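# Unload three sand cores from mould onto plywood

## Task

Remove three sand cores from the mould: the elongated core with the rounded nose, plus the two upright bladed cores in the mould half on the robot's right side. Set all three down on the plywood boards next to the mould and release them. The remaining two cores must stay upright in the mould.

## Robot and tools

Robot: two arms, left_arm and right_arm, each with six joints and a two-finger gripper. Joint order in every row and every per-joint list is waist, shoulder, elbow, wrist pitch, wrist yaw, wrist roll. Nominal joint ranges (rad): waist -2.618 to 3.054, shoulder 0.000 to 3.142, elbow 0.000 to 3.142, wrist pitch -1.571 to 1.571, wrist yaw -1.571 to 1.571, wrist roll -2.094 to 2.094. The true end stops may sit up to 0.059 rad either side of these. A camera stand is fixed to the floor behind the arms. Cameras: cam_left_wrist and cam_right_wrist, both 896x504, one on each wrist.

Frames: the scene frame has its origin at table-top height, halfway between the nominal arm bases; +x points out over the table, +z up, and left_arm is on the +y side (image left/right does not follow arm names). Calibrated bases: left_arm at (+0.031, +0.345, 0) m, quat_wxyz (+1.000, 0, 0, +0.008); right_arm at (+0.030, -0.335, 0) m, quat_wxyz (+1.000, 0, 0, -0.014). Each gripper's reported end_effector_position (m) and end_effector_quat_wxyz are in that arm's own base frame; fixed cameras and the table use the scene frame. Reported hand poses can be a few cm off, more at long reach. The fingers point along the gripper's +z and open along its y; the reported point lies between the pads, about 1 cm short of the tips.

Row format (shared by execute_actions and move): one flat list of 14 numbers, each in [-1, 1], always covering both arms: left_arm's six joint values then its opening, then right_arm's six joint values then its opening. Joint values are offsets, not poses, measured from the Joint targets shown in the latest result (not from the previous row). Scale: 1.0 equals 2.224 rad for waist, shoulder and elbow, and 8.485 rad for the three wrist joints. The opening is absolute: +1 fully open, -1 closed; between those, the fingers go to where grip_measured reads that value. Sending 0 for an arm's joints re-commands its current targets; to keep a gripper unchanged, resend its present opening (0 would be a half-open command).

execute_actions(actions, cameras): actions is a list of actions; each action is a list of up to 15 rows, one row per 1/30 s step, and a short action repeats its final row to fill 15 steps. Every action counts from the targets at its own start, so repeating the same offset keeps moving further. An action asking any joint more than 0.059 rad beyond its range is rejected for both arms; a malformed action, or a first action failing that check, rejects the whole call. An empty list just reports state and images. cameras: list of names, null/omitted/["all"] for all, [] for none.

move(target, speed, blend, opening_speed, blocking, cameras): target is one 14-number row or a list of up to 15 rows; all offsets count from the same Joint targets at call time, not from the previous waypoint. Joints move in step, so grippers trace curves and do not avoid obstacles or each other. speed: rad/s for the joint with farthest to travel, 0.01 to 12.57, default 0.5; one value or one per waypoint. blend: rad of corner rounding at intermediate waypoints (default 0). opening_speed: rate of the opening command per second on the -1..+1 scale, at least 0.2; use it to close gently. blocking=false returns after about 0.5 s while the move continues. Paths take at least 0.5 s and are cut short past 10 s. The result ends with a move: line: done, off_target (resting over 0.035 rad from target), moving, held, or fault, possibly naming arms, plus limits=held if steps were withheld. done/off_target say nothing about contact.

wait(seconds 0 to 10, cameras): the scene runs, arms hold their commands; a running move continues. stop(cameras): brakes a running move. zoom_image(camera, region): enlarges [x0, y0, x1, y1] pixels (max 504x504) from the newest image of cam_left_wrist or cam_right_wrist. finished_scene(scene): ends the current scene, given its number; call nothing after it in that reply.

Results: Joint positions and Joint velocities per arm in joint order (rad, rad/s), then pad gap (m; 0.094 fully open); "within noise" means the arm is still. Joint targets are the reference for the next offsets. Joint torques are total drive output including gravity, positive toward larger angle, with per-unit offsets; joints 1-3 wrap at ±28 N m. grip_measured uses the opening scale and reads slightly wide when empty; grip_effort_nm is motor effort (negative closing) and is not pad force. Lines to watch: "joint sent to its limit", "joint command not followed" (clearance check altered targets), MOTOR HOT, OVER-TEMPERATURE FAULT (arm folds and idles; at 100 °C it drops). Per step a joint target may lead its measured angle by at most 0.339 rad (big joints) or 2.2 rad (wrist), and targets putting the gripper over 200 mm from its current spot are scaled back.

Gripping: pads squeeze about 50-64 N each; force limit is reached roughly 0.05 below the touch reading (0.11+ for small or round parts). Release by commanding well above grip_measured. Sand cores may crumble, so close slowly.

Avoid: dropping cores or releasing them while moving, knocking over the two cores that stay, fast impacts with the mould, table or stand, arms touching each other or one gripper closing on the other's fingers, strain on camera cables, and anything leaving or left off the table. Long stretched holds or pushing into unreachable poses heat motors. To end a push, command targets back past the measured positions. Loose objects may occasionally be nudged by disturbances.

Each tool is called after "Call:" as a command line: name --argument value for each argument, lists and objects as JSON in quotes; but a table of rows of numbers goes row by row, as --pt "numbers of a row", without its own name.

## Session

Call:
execute_actions --actions '[]'

Scene clock: 0.00 s.
left_arm: end_effector_position=(+0.3491, -0.0518, +0.2089) grip_measured=+1.000 grip_effort_nm=n/a end_effector_quat_wxyz=(+0.533, -0.007, +0.816, -0.226) | right_arm: end_effector_position=(+0.3047, +0.0784, +0.1820) grip_measured=+1.000 grip_effort_nm=n/a end_effector_quat_wxyz=(+0.477, +0.034, +0.863, +0.162)
Joint positions: left_arm=[0.064 1.008 0.577 0.059 0.429 -0.249 0.094] | right_arm=[0.21 0.845 0.563 -0.234 -0.068 0.329 0.094]
Joint velocities: within noise
Joint torques (N m): no reading
Heat: left arm: 31 °C; right arm: 31 °C.
Joint targets: left_arm=[0.064 1.000 0.586 0.062 0.431 -0.247] | right_arm=[0.210 0.838 0.575 -0.230 -0.068 0.327]
Tool commands: left_gripper/opening=+1.0 right_gripper/opening=+1.0

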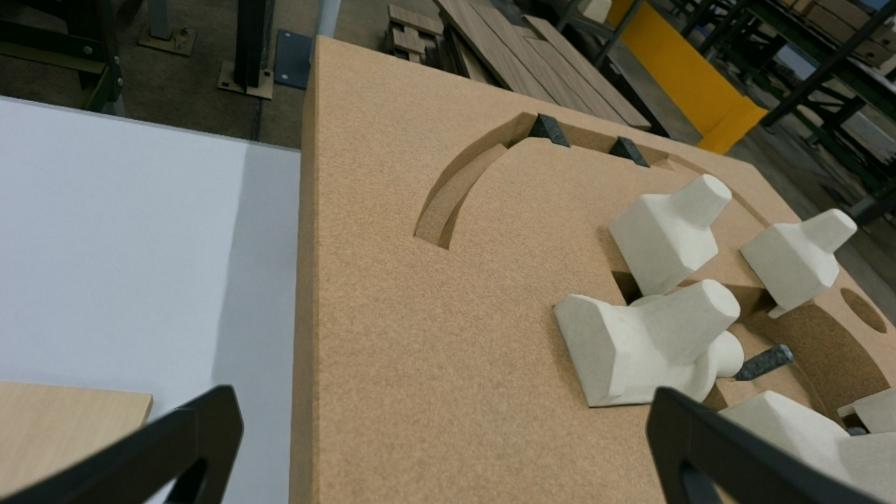

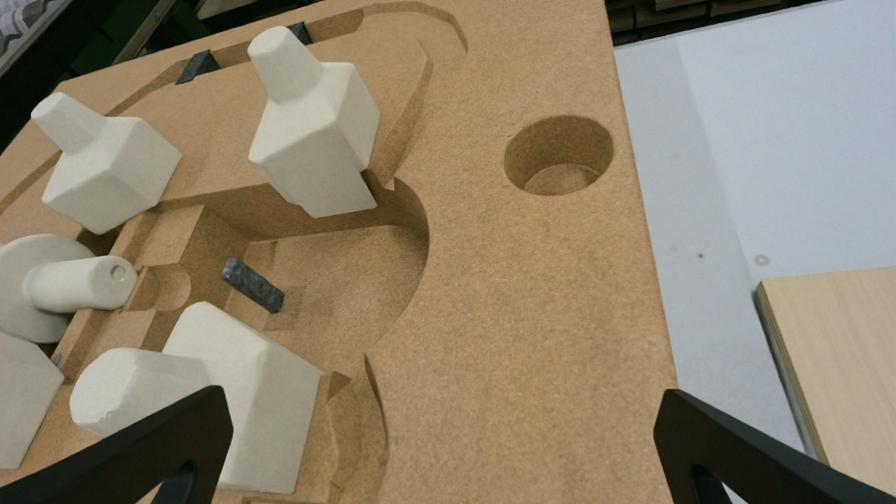

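Call:
move --target '[-0.2761,-0.1574,0.1583,-0.0884,-0.0508,0.0291,0.2,0.1079,-0.0845,0.1632,-0.054,0.008,-0.0385,0.4]' --speed 1

Scene clock: 4.50 s.
left_arm: end_effector_position=(+0.2221, -0.1348, +0.2999) grip_measured=+0.202 grip_effort_nm=-0.066 end_effector_quat_wxyz=(+0.524, +0.225, +0.808, -0.152) | right_arm: end_effector_position=(+0.2346, +0.1133, +0.2977) grip_measured=+0.403 grip_effort_nm=-0.129 end_effector_quat_wxyz=(+0.530, -0.183, +0.819, +0.124)
Joint positions: left_arm=[-0.543 0.653 0.92 -0.685 0.01 -0.006 0.056] | right_arm=[0.442 0.654 0.914 -0.681 -0.006 0.007 0.066]
Joint velocities: within noise
Joint torques (N m): left_arm=[-0.57 0.61 6.71 2.11 -0.07 0] | right_arm=[0.7 0.4 7.6 1.44 0.05 -0.11]
Heat: left arm: 32 °C; right arm: 32 °C.
Joint targets: left_arm=[-0.550 0.650 0.938 -0.687 0.000 0.000] | right_arm=[0.449 0.650 0.938 -0.689 0.000 0.000]
move: done

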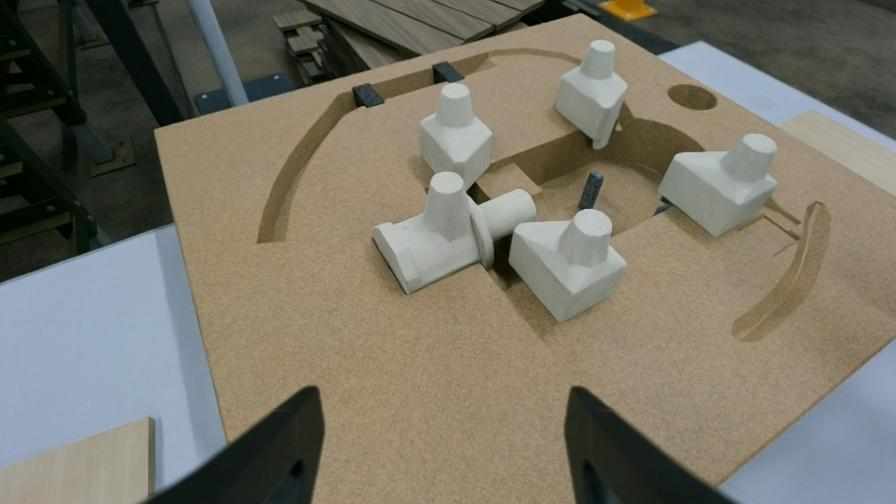

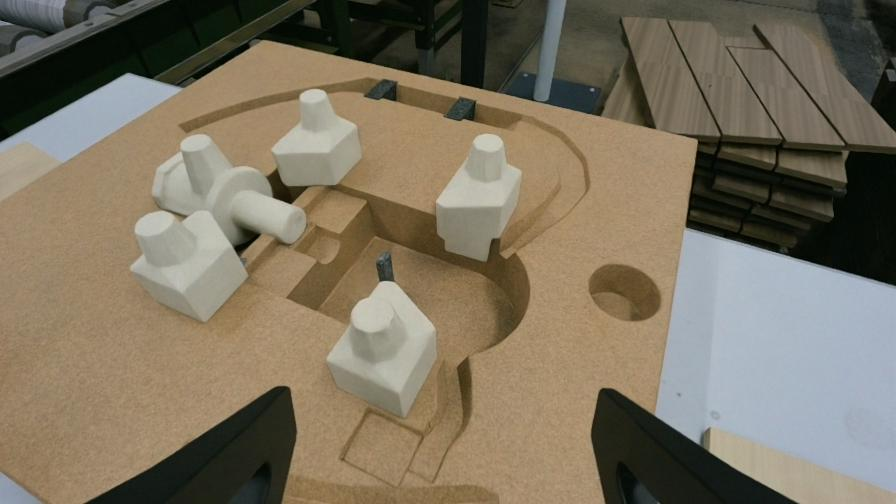

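Call:
move --pt "0.0022 0.5773 0.4595 -0.04 0 0.1243 0.2 0.0558 0.5387 0.4667 -0.093 0 0.0636 0.4" --pt "0.0022 0.7471 0.6698 -0.0918 0 0.1243 0.2 0.0558 0.6106 0.4618 -0.0964 0 0.0636 0.4" --speed '[1.1,0.4]'

Scene clock: 46.93 s.
left_arm: end_effector_position=(+0.4271, -0.2563, +0.1832) grip_measured=+0.202 grip_effort_nm=-0.037 end_effector_quat_wxyz=(+0.153, +0.706, +0.691, +0.040) | right_arm: end_effector_position=(+0.3229, +0.2087, +0.1553) grip_measured=+0.403 grip_effort_nm=-0.125 end_effector_quat_wxyz=(+0.011, -0.018, +1.000, +0.010)
Joint positions: left_arm=[-0.543 2.261 2.424 -1.417 0 1.049 0.056] | right_arm=[0.569 2 1.947 -1.49 -0.005 0.532 0.066]
Joint velocities: within noise
Joint torques (N m): left_arm=[-0.1 -7.32 4.93 0.53 0 0.01] | right_arm=[0.43 -8.06 6.43 0.02 0.04 0.05]
Heat: left arm: 37 °C; right arm: 36 °C.
Joint targets: left_arm=[-0.546 2.311 2.428 -1.466 0.000 1.055] | right_arm=[0.574 2.009 1.965 -1.506 0.000 0.540]
move: off_target (left_arm); left_arm: the shoulder is farthest, 0.051 rad from its target

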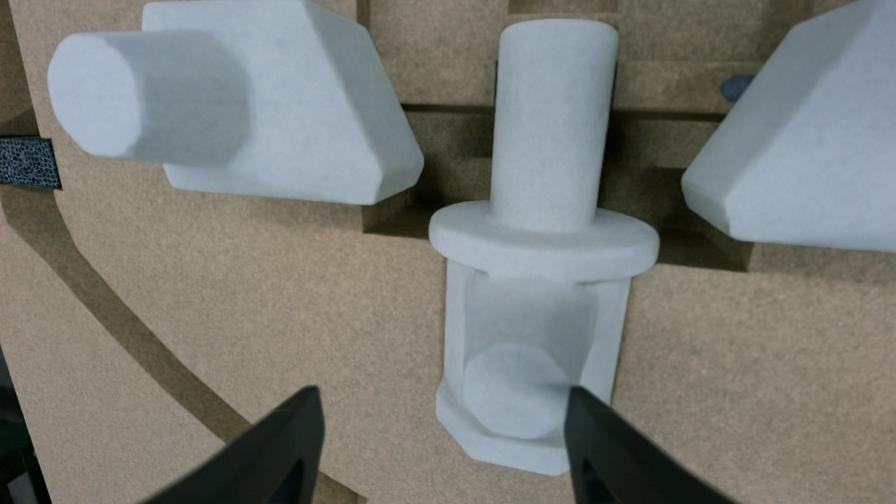

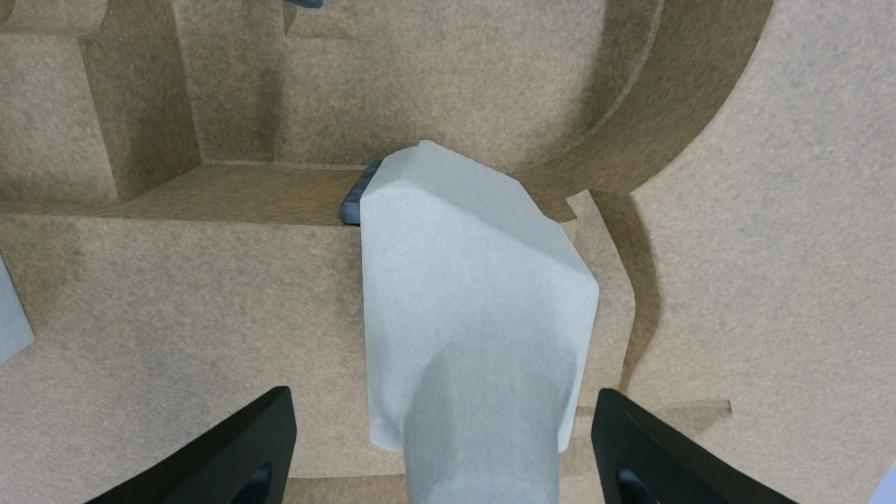

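Call:
move --target '[-0.0045,-0.005,-0.0427,0.0057,0,0,0.2,-0.007,-0.0103,-0.027,0.0042,0,0,0.3]' --speed 0.3

Scene clock: 59.67 s.
left_arm: end_effector_position=(+0.4270, -0.2563, +0.1809) grip_measured=+0.201 grip_effort_nm=-0.037 end_effector_quat_wxyz=(+0.155, +0.705, +0.691, +0.040) | right_arm: end_effector_position=(+0.3179, +0.2055, +0.1469) grip_measured=+0.303 grip_effort_nm=-0.125 end_effector_quat_wxyz=(-0.002, -0.018, +1.000, +0.002)
Joint positions: left_arm=[-0.543 2.244 2.383 -1.388 0 1.049 0.056] | right_arm=[0.569 2 1.914 -1.486 -0.005 0.532 0.061]
Joint velocities: within noise
Joint torques (N m): left_arm=[-0.9 -6.79 0.72 0.75 0.02 0.01] | right_arm=[-0.9 -9.83 4.37 0.25 0.05 0.04]
Heat: left arm: 34 °C; right arm: 36 °C.
Joint targets: left_arm=[-0.556 2.301 2.333 -1.418 0.000 1.055] | right_arm=[0.558 1.986 1.905 -1.471 0.000 0.540]
move: off_target (left_arm); left_arm: the shoulder is farthest, 0.056 rad from its target

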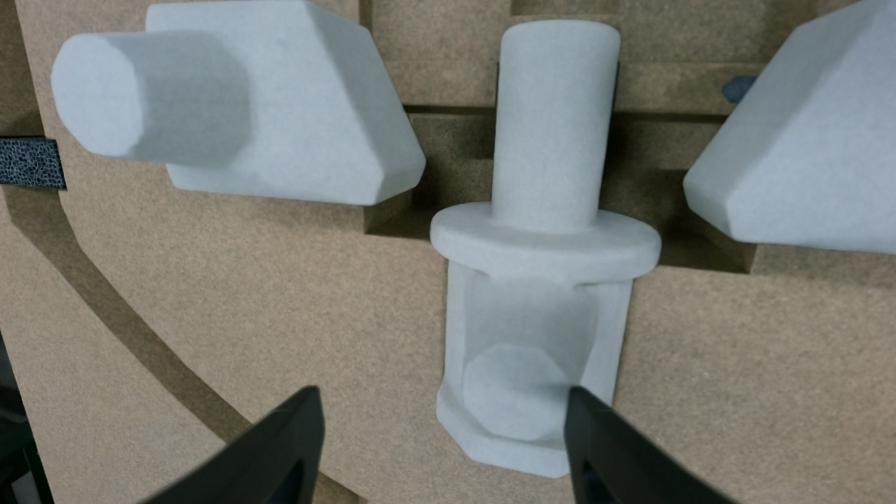

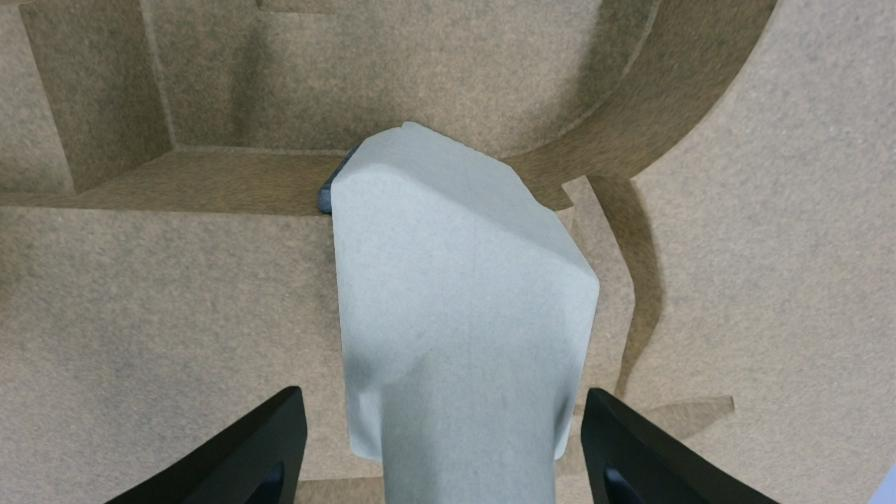

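Call:
move --pt "0 -0.0383 0.0373 -0.0038 0 0 0.2 0 0 0 0 0 0 -0.7" --pt "0 -0.0072 0 0 0 0 0.2 0 0 0 0 0 0 -0.7" --speed '[0.3,0.3]' --opening_speed 0.7

Scene clock: 67.50 s.
left_arm: end_effector_position=(+0.4130, -0.2505, +0.1546) grip_measured=+0.201 grip_effort_nm=-0.032 end_effector_quat_wxyz=(+0.105, +0.712, +0.694, +0.028) | right_arm: end_effector_position=(+0.3192, +0.2042, +0.1469) grip_measured=-0.173 grip_effort_nm=-1.004 end_effector_quat_wxyz=(-0.001, -0.015, +1.000, +0.002)
Joint positions: left_arm=[-0.548 2.266 2.339 -1.426 -0.003 1.049 0.056] | right_arm=[0.564 2 1.914 -1.485 -0.004 0.534 0.039]
Joint velocities: within noise
Joint torques (N m): left_arm=[-0.57 -9.58 4.27 0.93 0.06 -0.01] | right_arm=[-0.58 -9.81 4.37 0.23 0.04 0.02]
Heat: left arm: 33 °C; right arm: 39 °C.
Joint targets: left_arm=[-0.556 2.285 2.333 -1.418 0.000 1.055] | right_arm=[0.558 1.986 1.905 -1.471 0.000 0.540]
move: done

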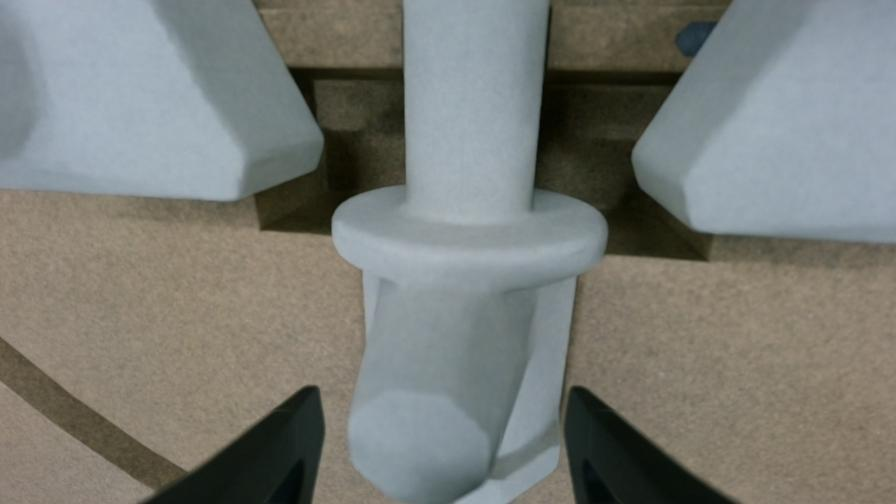

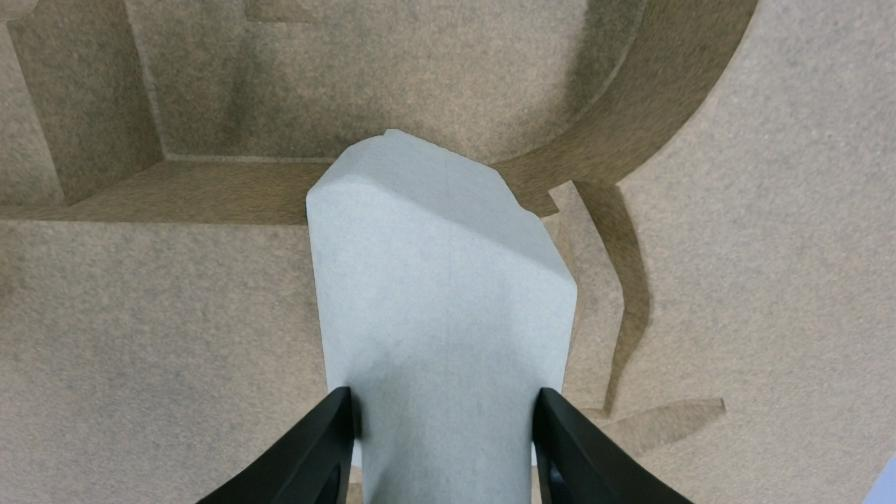

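Call:
move --pt "0 0 0 0 0 0 -0.7 0 -0.0274 0.0373 -0.0064 0 0 -0.7" --pt "0 0 0 0 0 0 -0.7 0 -0.0836 0.0832 -0.0058 0 0 -0.7" --pt "0 0 0 0 0 0 -0.7 0 -0.1286 0.085 -0.0112 0 0 -0.7" --speed 0.3 --opening_speed 0.7 --cameras '["cam_right_wrist"]'

Scene clock: 75.73 s.
left_arm: end_effector_position=(+0.4138, -0.2508, +0.1548) grip_measured=-0.313 grip_effort_nm=-0.994 end_effector_quat_wxyz=(+0.107, +0.712, +0.693, +0.029) | right_arm: end_effector_position=(+0.2964, +0.1897, +0.2732) grip_measured=-0.176 grip_effort_nm=-1.004 end_effector_quat_wxyz=(+0.127, -0.015, +0.989, +0.080)
Joint positions: left_arm=[-0.548 2.266 2.339 -1.423 -0.004 1.049 0.032] | right_arm=[0.564 1.736 2.054 -1.586 -0.004 0.534 0.039]
Joint velocities: within noise
Joint torques (N m): left_arm=[-0.57 -9.57 4.11 0.92 0.08 0.01] | right_arm=[-0.54 -9.42 7.99 0.78 0.03 0.02]
Heat: left arm: 33 °C; right arm: 42 °C.
Joint targets: left_arm=[-0.556 2.285 2.333 -1.418 0.000 1.055] | right_arm=[0.558 1.699 2.094 -1.566 0.000 0.540]
move: off_target (right_arm); right_arm: the elbow is farthest, 0.040 rad from its target
Images, in order (width x height): cam_right_wrist 896x504.

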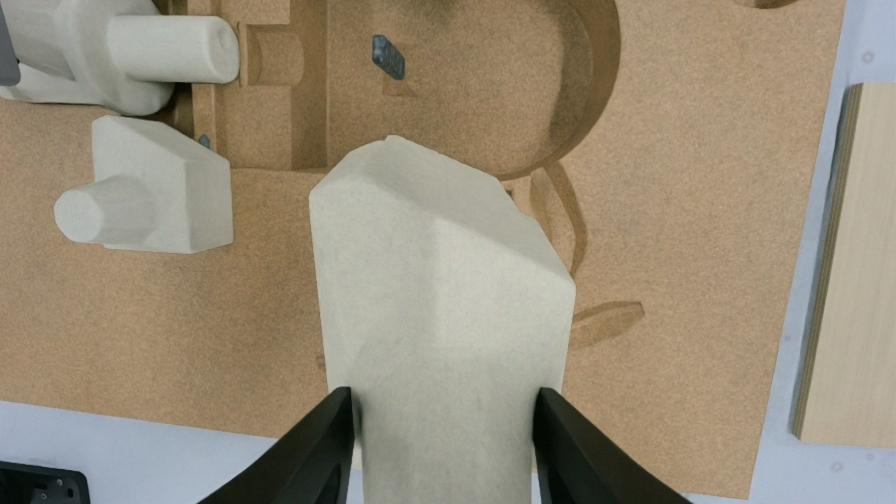

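Call:
move --pt "0 -0.0112 0.0904 -0.017 0 0 -0.7 0 0 0 0 0 0 -0.7" --pt "0 -0.0922 0.0121 0.0104 0 0 -0.7 0 0 0 0 0 0 -0.7" --pt "0 -0.25 -0.107 -0.0173 0 0 -0.7 -0.4757 0 0 0 -0.0589 -0.2487 -0.7" --pt "0.4047 -0.3305 -0.2846 0.008 0 0 -0.7 -0.629 0.0139 -0.33 0.054 -0.1234 -0.2487 -0.7" --speed '[0.3,0.4,1.0,0.7]'

Scene clock: 103.07 s.
left_arm: end_effector_position=(+0.3124, +0.1171, +0.2192) grip_measured=-0.317 grip_effort_nm=-0.989 end_effector_quat_wxyz=(+0.092, +0.341, +0.931, +0.088) | right_arm: end_effector_position=(+0.3323, -0.1395, +0.1842) grip_measured=-0.697 grip_effort_nm=-0.129 end_effector_quat_wxyz=(+0.464, -0.329, +0.810, +0.139)
Joint positions: left_arm=[0.347 1.612 1.691 -1.394 -0.017 1.05 0.032] | right_arm=[-0.838 1.726 1.368 -1.123 -1.009 -1.56 0.014]
Joint velocities: within noise
Joint torques (N m): left_arm=[-0.09 -10.74 5.37 1.4 0.2 0] | right_arm=[-0.29 -6.38 4.67 0.39 -0.8 -0.16]
Heat: left arm: 37 °C; right arm: 42 °C.
Joint targets: left_arm=[0.345 1.549 1.700 -1.350 0.000 1.055] | right_arm=[-0.841 1.730 1.360 -1.108 -1.047 -1.571]
move: off_target (left_arm, right_arm); left_arm: the shoulder is farthest, 0.062 rad from its target; right_arm: the wrist yaw is farthest, 0.038 rad from its target

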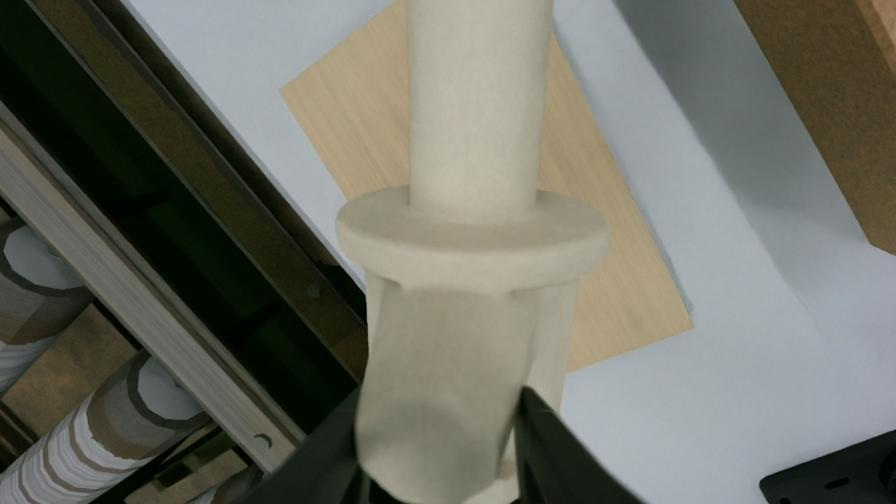

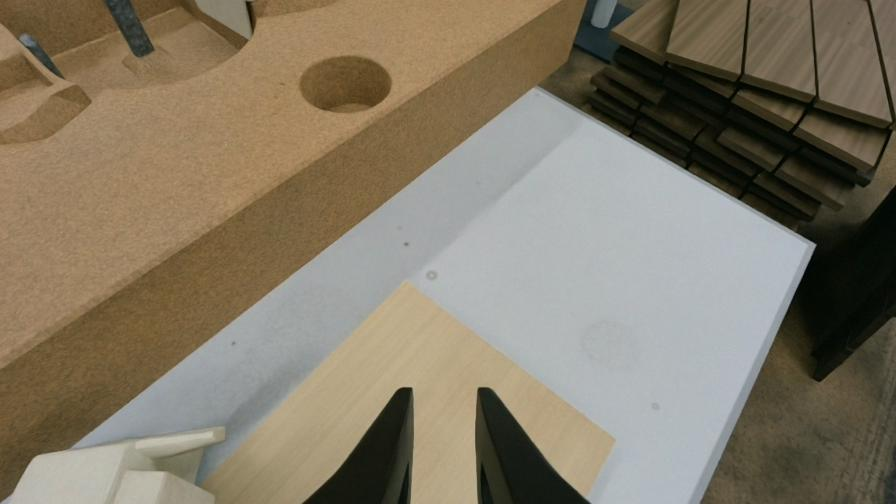

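Call:
move --pt "0 -0.058 -0.2248 0.0395 0 0 -0.7 0.1533 -0.4856 -0.1897 0.05 0.1234 0.1851 -0.7" --pt "0 -0.058 -0.2743 0.0524 0 0 -0.7 0.1533 -0.4856 -0.1897 0.05 0.1234 0.1851 0.5" --speed '[0.9,0.1]'

Scene clock: 117.23 s.
left_arm: end_effector_position=(+0.2815, +0.1044, +0.1186) grip_measured=-0.317 grip_effort_nm=-0.999 end_effector_quat_wxyz=(+0.099, +0.343, +0.930, +0.089) | right_arm: end_effector_position=(+0.2258, -0.1233, +0.3073) grip_measured=+0.497 grip_effort_nm=0.178 end_effector_quat_wxyz=(+0.530, +0.206, +0.811, -0.137)
Joint positions: left_arm=[0.347 1.428 1.11 -0.984 -0.009 1.055 0.032] | right_arm=[-0.508 0.654 0.949 -0.707 -0.006 -0.006 0.07]
Joint velocities: within noise
Joint torques (N m): left_arm=[-0.09 -5.29 3.49 1.82 0.1 -0.03] | right_arm=[0.68 0.47 4.81 1.72 0.06 0.02]
Heat: left arm: 39 °C; right arm: 38 °C.
Joint targets: left_arm=[0.345 1.420 1.090 -0.906 0.000 1.055] | right_arm=[-0.500 0.650 0.938 -0.683 0.000 0.000]
move: off_target (left_arm); left_arm: the wrist pitch is farthest, 0.079 rad from its target

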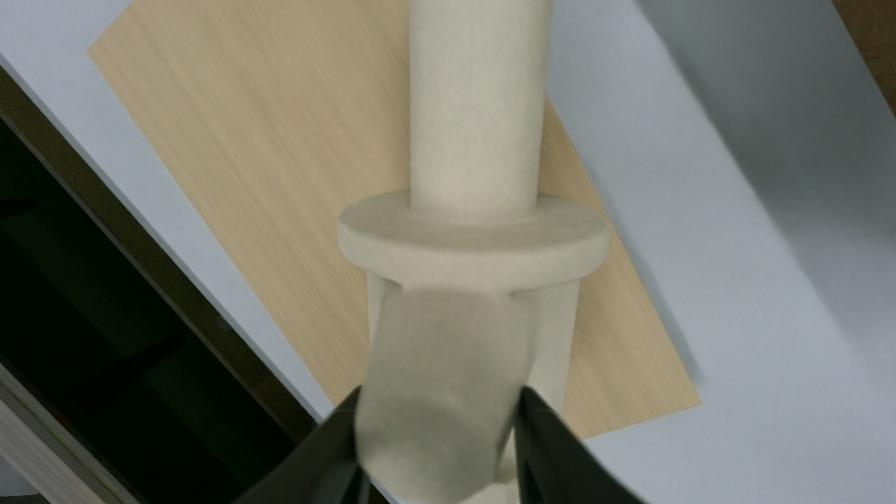

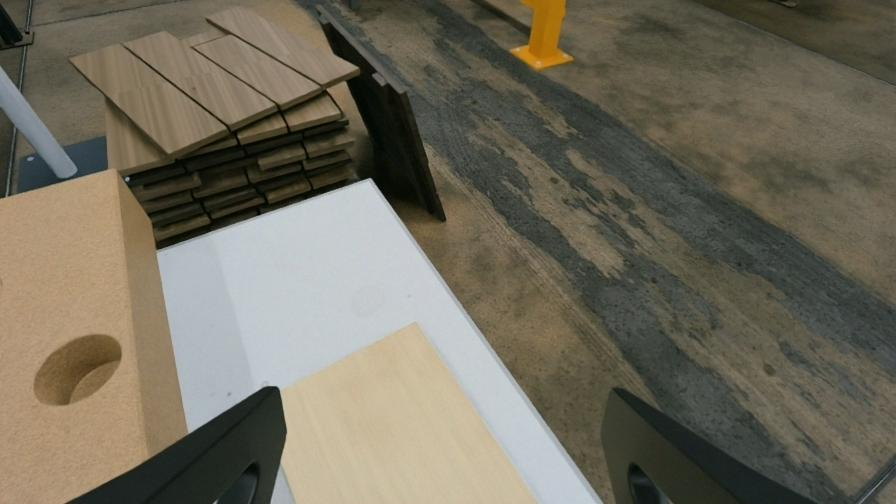

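Call:
move --pt "0 0 0 0 0 0 0.2 0.1574 0 0 -0.0731 0 0 0.5" --pt "0 0 0.18 -0.047 0 0 0.2 0.1574 0 0 -0.0731 0 0 0.5" --pt "-0.6722 -0.3462 -0.0674 0.0537 0 -0.1243 0.2 0.1574 0 0 -0.0731 0 0 0.5" --speed '[0.5,0.5,1.0]' --opening_speed 0.5

Scene clock: 128.03 s.
left_arm: end_effector_position=(+0.1157, -0.2498, +0.3641) grip_measured=+0.198 grip_effort_nm=0.120 end_effector_quat_wxyz=(+0.542, +0.416, +0.644, -0.344) | right_arm: end_effector_position=(+0.1615, -0.0239, +0.1971) grip_measured=+0.497 grip_effort_nm=0.178 end_effector_quat_wxyz=(+0.282, +0.072, +0.957, -0.021)
Joint positions: left_arm=[-1.143 0.658 0.95 -0.468 -0.003 0.007 0.056] | right_arm=[-0.158 0.654 0.949 -1.293 -0.004 -0.006 0.07]
Joint velocities: within noise
Joint torques (N m): left_arm=[-0.53 0.24 4.4 2.4 0.06 -0.14] | right_arm=[0.68 0.92 4.34 0.89 0.03 0.03]
Heat: left arm: 35 °C; right arm: 35 °C.
Joint targets: left_arm=[-1.150 0.650 0.940 -0.450 0.000 0.000] | right_arm=[-0.150 0.650 0.938 -1.304 0.000 0.000]
move: done

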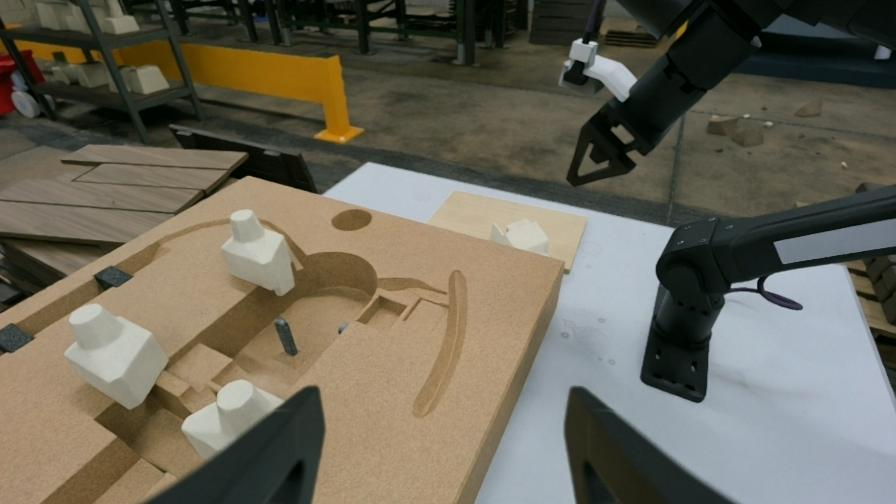

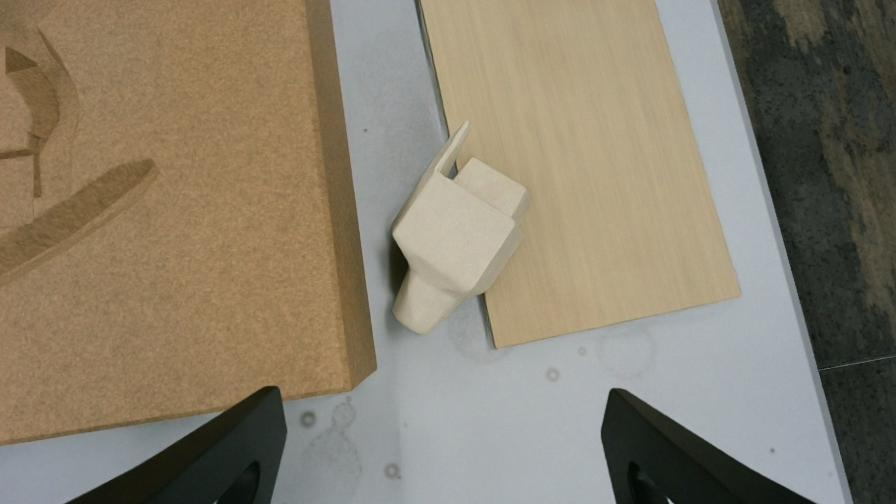

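Call:
move --pt "0 0 0 0 0 0 0.2 -0.0135 0.3336 0.0796 0.0013 0 0.0648 0.6" --speed '[0.6]'

Scene clock: 144.47 s.
left_arm: end_effector_position=(+0.1157, -0.2498, +0.3643) grip_measured=+0.198 grip_effort_nm=0.110 end_effector_quat_wxyz=(+0.542, +0.416, +0.644, -0.345) | right_arm: end_effector_position=(+0.2138, -0.0354, +0.1111) grip_measured=+0.597 grip_effort_nm=0.183 end_effector_quat_wxyz=(-0.016, +0.349, +0.937, -0.001)
Joint positions: left_arm=[-1.143 0.658 0.95 -0.468 -0.003 0.007 0.056] | right_arm=[-0.172 1.392 1.085 -1.295 -0.004 0.541 0.075]
Joint velocities: within noise
Joint torques (N m): left_arm=[-0.47 0.25 4.4 2.42 0.08 -0.15] | right_arm=[-0.69 -3.88 7.49 0.08 0.04 0.06]
Heat: left arm: 39 °C; right arm: 33 °C.
Joint targets: left_arm=[-1.150 0.650 0.940 -0.450 0.000 0.001] | right_arm=[-0.180 1.392 1.115 -1.292 0.000 0.550]
move: done

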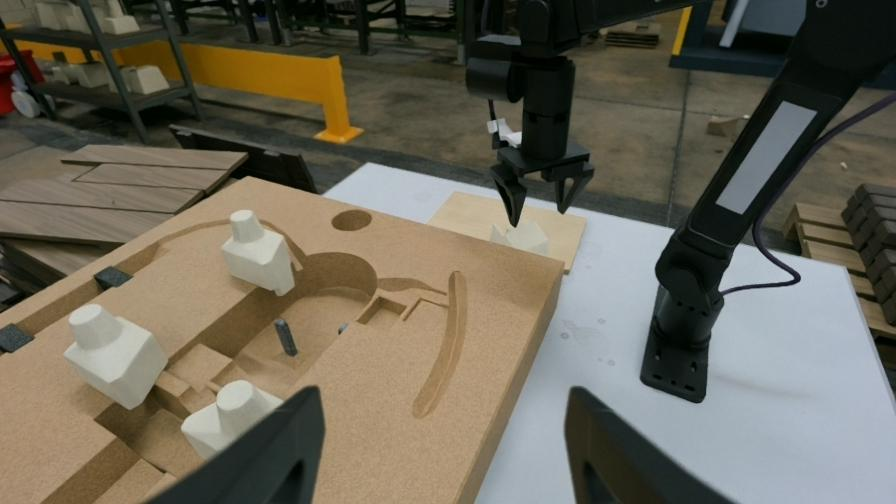

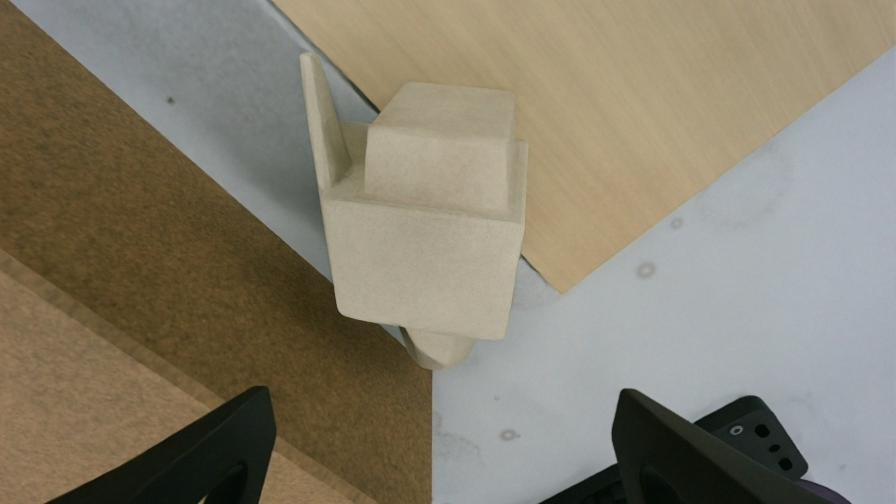

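Call:
move --target '[0,0,0,0,0,0,0.2,-0.0036,0.0367,-0.0718,0.0285,0,0,0.7]' --speed 0.2

Scene clock: 152.90 s.
left_arm: end_effector_position=(+0.1157, -0.2498, +0.3643) grip_measured=+0.198 grip_effort_nm=0.120 end_effector_quat_wxyz=(+0.542, +0.416, +0.644, -0.345) | right_arm: end_effector_position=(+0.2324, -0.0406, +0.0648) grip_measured=+0.697 grip_effort_nm=0.178 end_effector_quat_wxyz=(-0.001, +0.353, +0.935, +0.002)
Joint positions: left_arm=[-1.143 0.658 0.95 -0.468 -0.003 0.006 0.056] | right_arm=[-0.18 1.469 0.964 -1.068 -0.004 0.542 0.08]
Joint velocities: within noise
Joint torques (N m): left_arm=[-0.62 0.29 4.44 2.41 0.06 -0.15] | right_arm=[-0.7 -4.04 4.3 0.25 0.04 0.06]
Heat: left arm: 40 °C; right arm: 34 °C.
Joint targets: left_arm=[-1.150 0.650 0.940 -0.450 0.000 0.000] | right_arm=[-0.188 1.474 0.956 -1.051 0.000 0.550]
move: done

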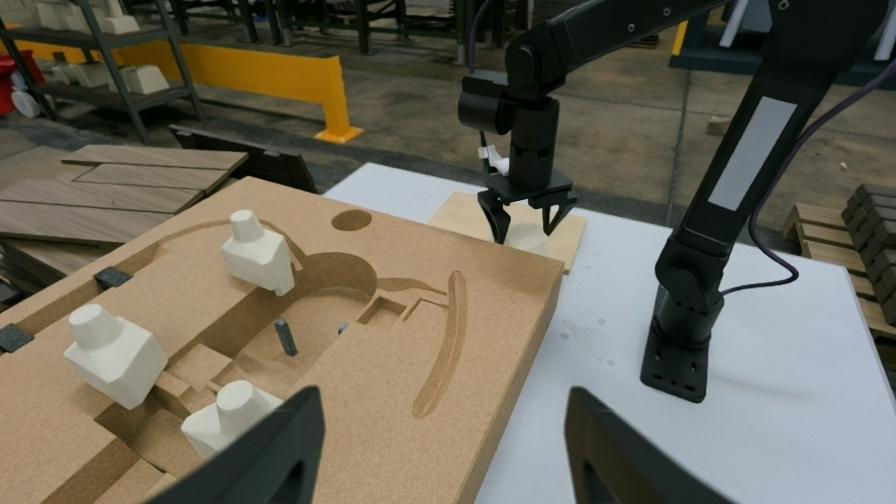

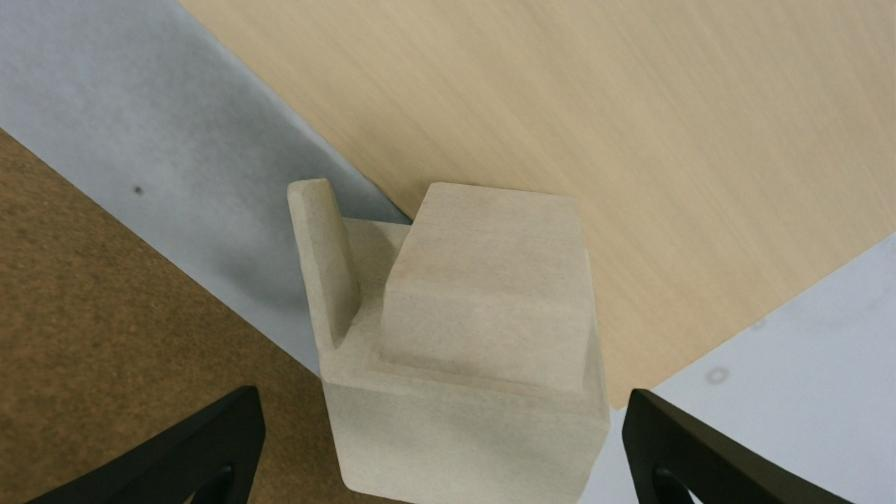

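Call:
move --pt "0 0 0 0 0 0 0.2 0 0 -0.024 0.0063 0 0 0.7" --pt "0 0 0 0 0 0 0.2 0 0 -0.024 0.0063 0 0 -0.3" --speed 0.15 --opening_speed 0.6 --cameras '["cam_right_wrist"]'

Scene clock: 158.73 s.
left_arm: end_effector_position=(+0.1157, -0.2498, +0.3643) grip_measured=+0.198 grip_effort_nm=0.125 end_effector_quat_wxyz=(+0.542, +0.416, +0.644, -0.345) | right_arm: end_effector_position=(+0.2289, -0.0399, +0.0520) grip_measured=+0.256 grip_effort_nm=-0.999 end_effector_quat_wxyz=(-0.001, +0.353, +0.935, +0.002)
Joint positions: left_arm=[-1.143 0.658 0.95 -0.468 -0.003 0.006 0.056] | right_arm=[-0.18 1.469 0.912 -1.014 -0.004 0.542 0.059]
Joint velocities: within noise
Joint torques (N m): left_arm=[-0.61 0.31 4.4 2.4 0.07 -0.1] | right_arm=[-0.69 -3.96 4.22 0.27 0.03 0.04]
Heat: left arm: 41 °C; right arm: 33 °C.
Joint targets: left_arm=[-1.150 0.650 0.940 -0.450 0.000 0.000] | right_arm=[-0.188 1.474 0.902 -0.997 0.000 0.550]
move: done
Images, in order (width x height): cam_right_wrist 896x504.

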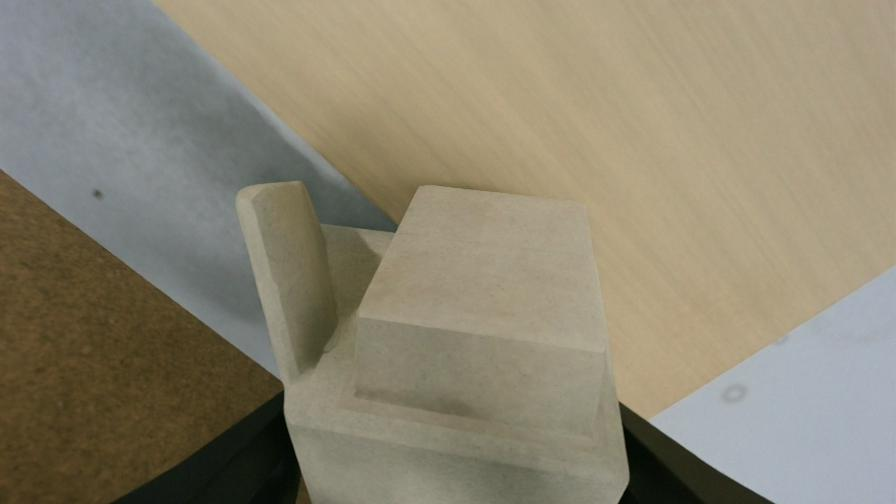

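Call:
move --pt "0 0 0 0 0 0 0.2 0 -0.0135 0.1124 -0.0295 0 0 -0.3" --pt "0 0 0 0 0 0 0.2 -0.0414 0.1781 0.3638 -0.0444 0 0 -0.3" --pt "0 0 0 0 0 0 0.2 -0.0414 0.1893 0.2882 -0.0238 0 0 -0.3" --speed '[0.35,0.6,0.2]'

Scene clock: 167.67 s.
left_arm: end_effector_position=(+0.1157, -0.2498, +0.3643) grip_measured=+0.198 grip_effort_nm=0.120 end_effector_quat_wxyz=(+0.542, +0.416, +0.644, -0.345) | right_arm: end_effector_position=(+0.3419, -0.0946, +0.0882) grip_measured=+0.256 grip_effort_nm=-1.009 end_effector_quat_wxyz=(-0.002, +0.397, +0.918, +0.002)
Joint positions: left_arm=[-1.143 0.658 0.95 -0.468 -0.003 0.006 0.056] | right_arm=[-0.275 1.899 1.541 -1.215 -0.004 0.542 0.059]
Joint velocities: within noise
Joint torques (N m): left_arm=[-0.51 0.29 4.38 2.42 0.06 -0.11] | right_arm=[-0.51 -8.35 5.23 0.25 0.03 0.04]
Heat: left arm: 42 °C; right arm: 34 °C.
Joint targets: left_arm=[-1.150 0.650 0.940 -0.450 0.000 0.000] | right_arm=[-0.280 1.895 1.543 -1.199 0.000 0.550]
move: done

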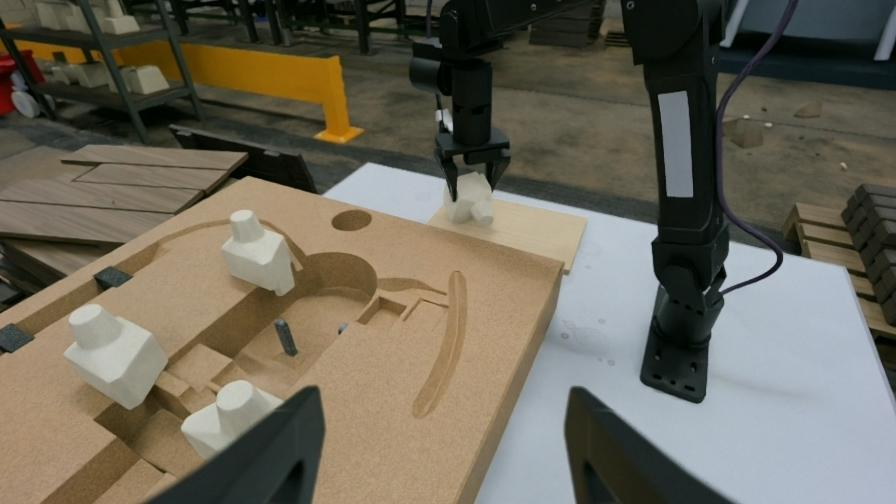

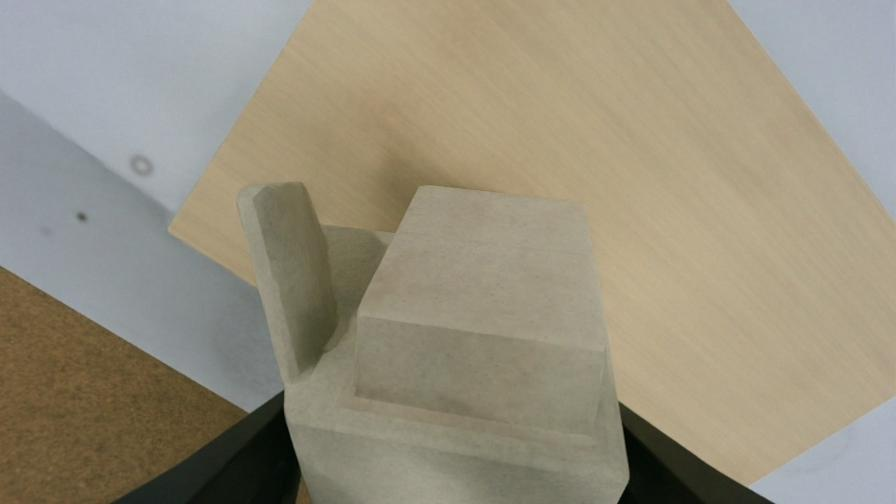

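Call:
move --target '[0,0,0,0,0,0,0.2,-0.0157,0.0355,0.0189,0.0045,0,0,-0.3]' --speed 0.2 --cameras '["cam_left_wrist"]'

Call:
zoom_image --camera "cam_left_wrist" --region '[390, 100, 610, 290]'

Scene clock: 175.27 s.
left_arm: end_effector_position=(+0.1157, -0.2498, +0.3643) grip_measured=+0.198 grip_effort_nm=0.129 end_effector_quat_wxyz=(+0.542, +0.416, +0.644, -0.345) | right_arm: end_effector_position=(+0.3460, -0.1070, +0.0667) grip_measured=+0.256 grip_effort_nm=-0.999 end_effector_quat_wxyz=(-0.016, +0.413, +0.911, +0.003)
Joint positions: left_arm=[-1.143 0.658 0.95 -0.468 -0.003 0.006 0.056] | right_arm=[-0.308 1.967 1.548 -1.182 -0.01 0.543 0.059]
Joint velocities: within noise
Joint torques (N m): left_arm=[-0.47 0.25 4.44 2.42 0.07 -0.13] | right_arm=[-0.68 -7.94 7.97 0.26 0.06 0.04]
Heat: left arm: 43 °C; right arm: 35 °C.
Joint targets: left_arm=[-1.150 0.650 0.940 -0.450 0.000 0.000] | right_arm=[-0.315 1.974 1.585 -1.161 0.000 0.550]
move: off_target (right_arm); right_arm: the elbow is farthest, 0.037 rad from its target
Images, in order (width x height): cam_left_wrist 896x504.

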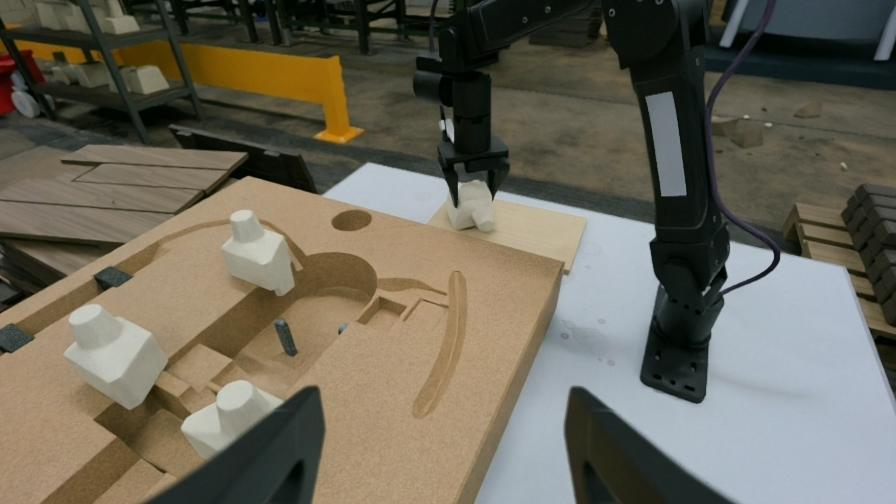

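Scaled by 2.291.

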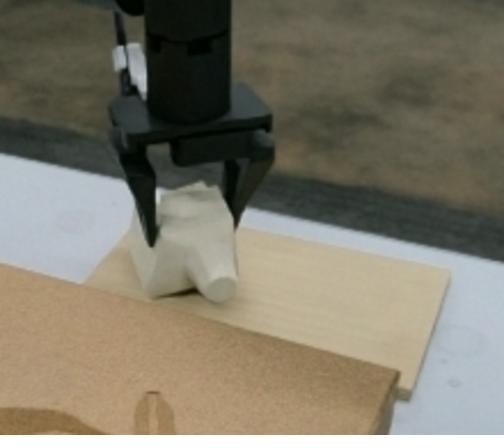

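Call:
move --pt "0 0 0 0 0 0 0.2 0 0 -0.02 0.005 0 0 -0.3" --pt "0 0 0 0 0 0 0.2 0 0 -0.02 0.005 0 0 0.7" --speed 0.12 --opening_speed 0.3

Scene clock: 181.27 s.
left_arm: end_effector_position=(+0.1157, -0.2498, +0.3643) grip_measured=+0.198 grip_effort_nm=0.115 end_effector_quat_wxyz=(+0.542, +0.416, +0.644, -0.345) | right_arm: end_effector_position=(+0.3563, -0.1119, +0.0661) grip_measured=+0.697 grip_effort_nm=0.178 end_effector_quat_wxyz=(+0.007, +0.414, +0.910, +0.003)
Joint positions: left_arm=[-1.143 0.658 0.95 -0.468 -0.003 0.006 0.056] | right_arm=[-0.31 1.967 1.546 -1.135 -0.005 0.543 0.08]
Joint velocities: within noise
Joint torques (N m): left_arm=[-0.61 0.25 4.38 2.42 0.06 -0.11] | right_arm=[-0.5 -7.99 4.71 0.29 0.04 0.04]
Heat: left arm: 44 °C; right arm: 36 °C.
Joint targets: left_arm=[-1.150 0.650 0.940 -0.450 0.000 0.000] | right_arm=[-0.315 1.974 1.541 -1.119 0.000 0.550]
move: done; target 2's new numbers were sent with right_arm's wrist pitch 0.042 rad from that target

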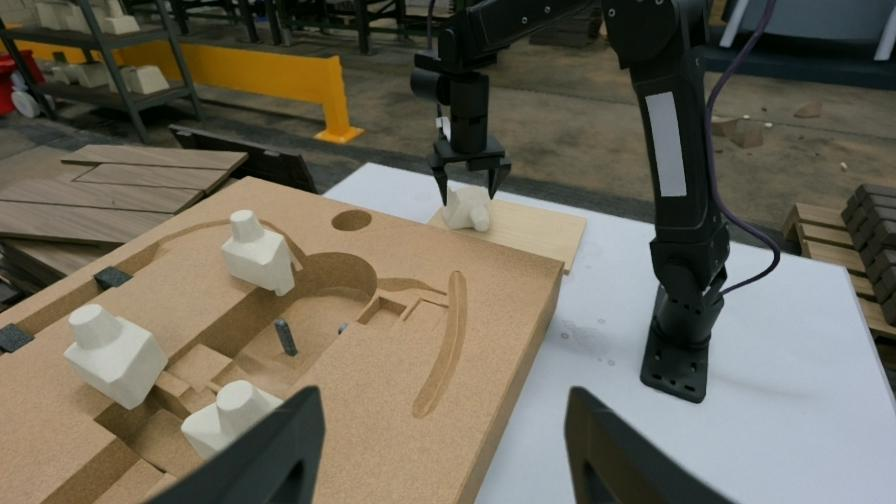

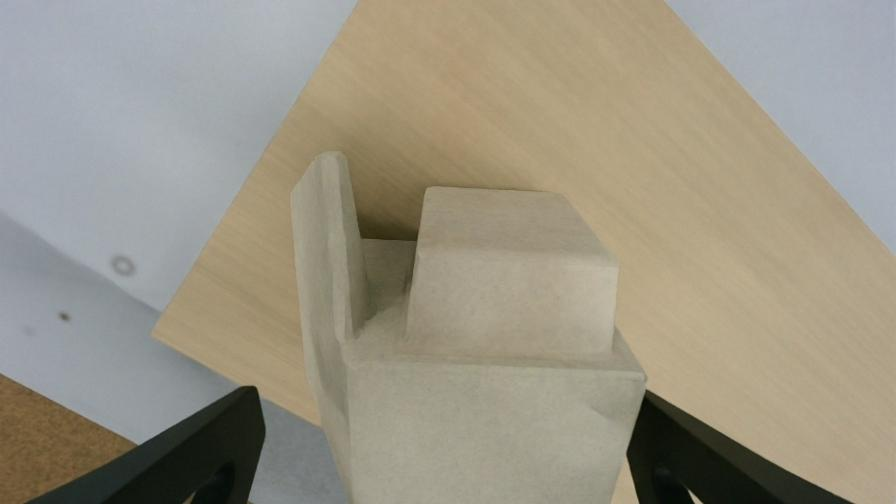

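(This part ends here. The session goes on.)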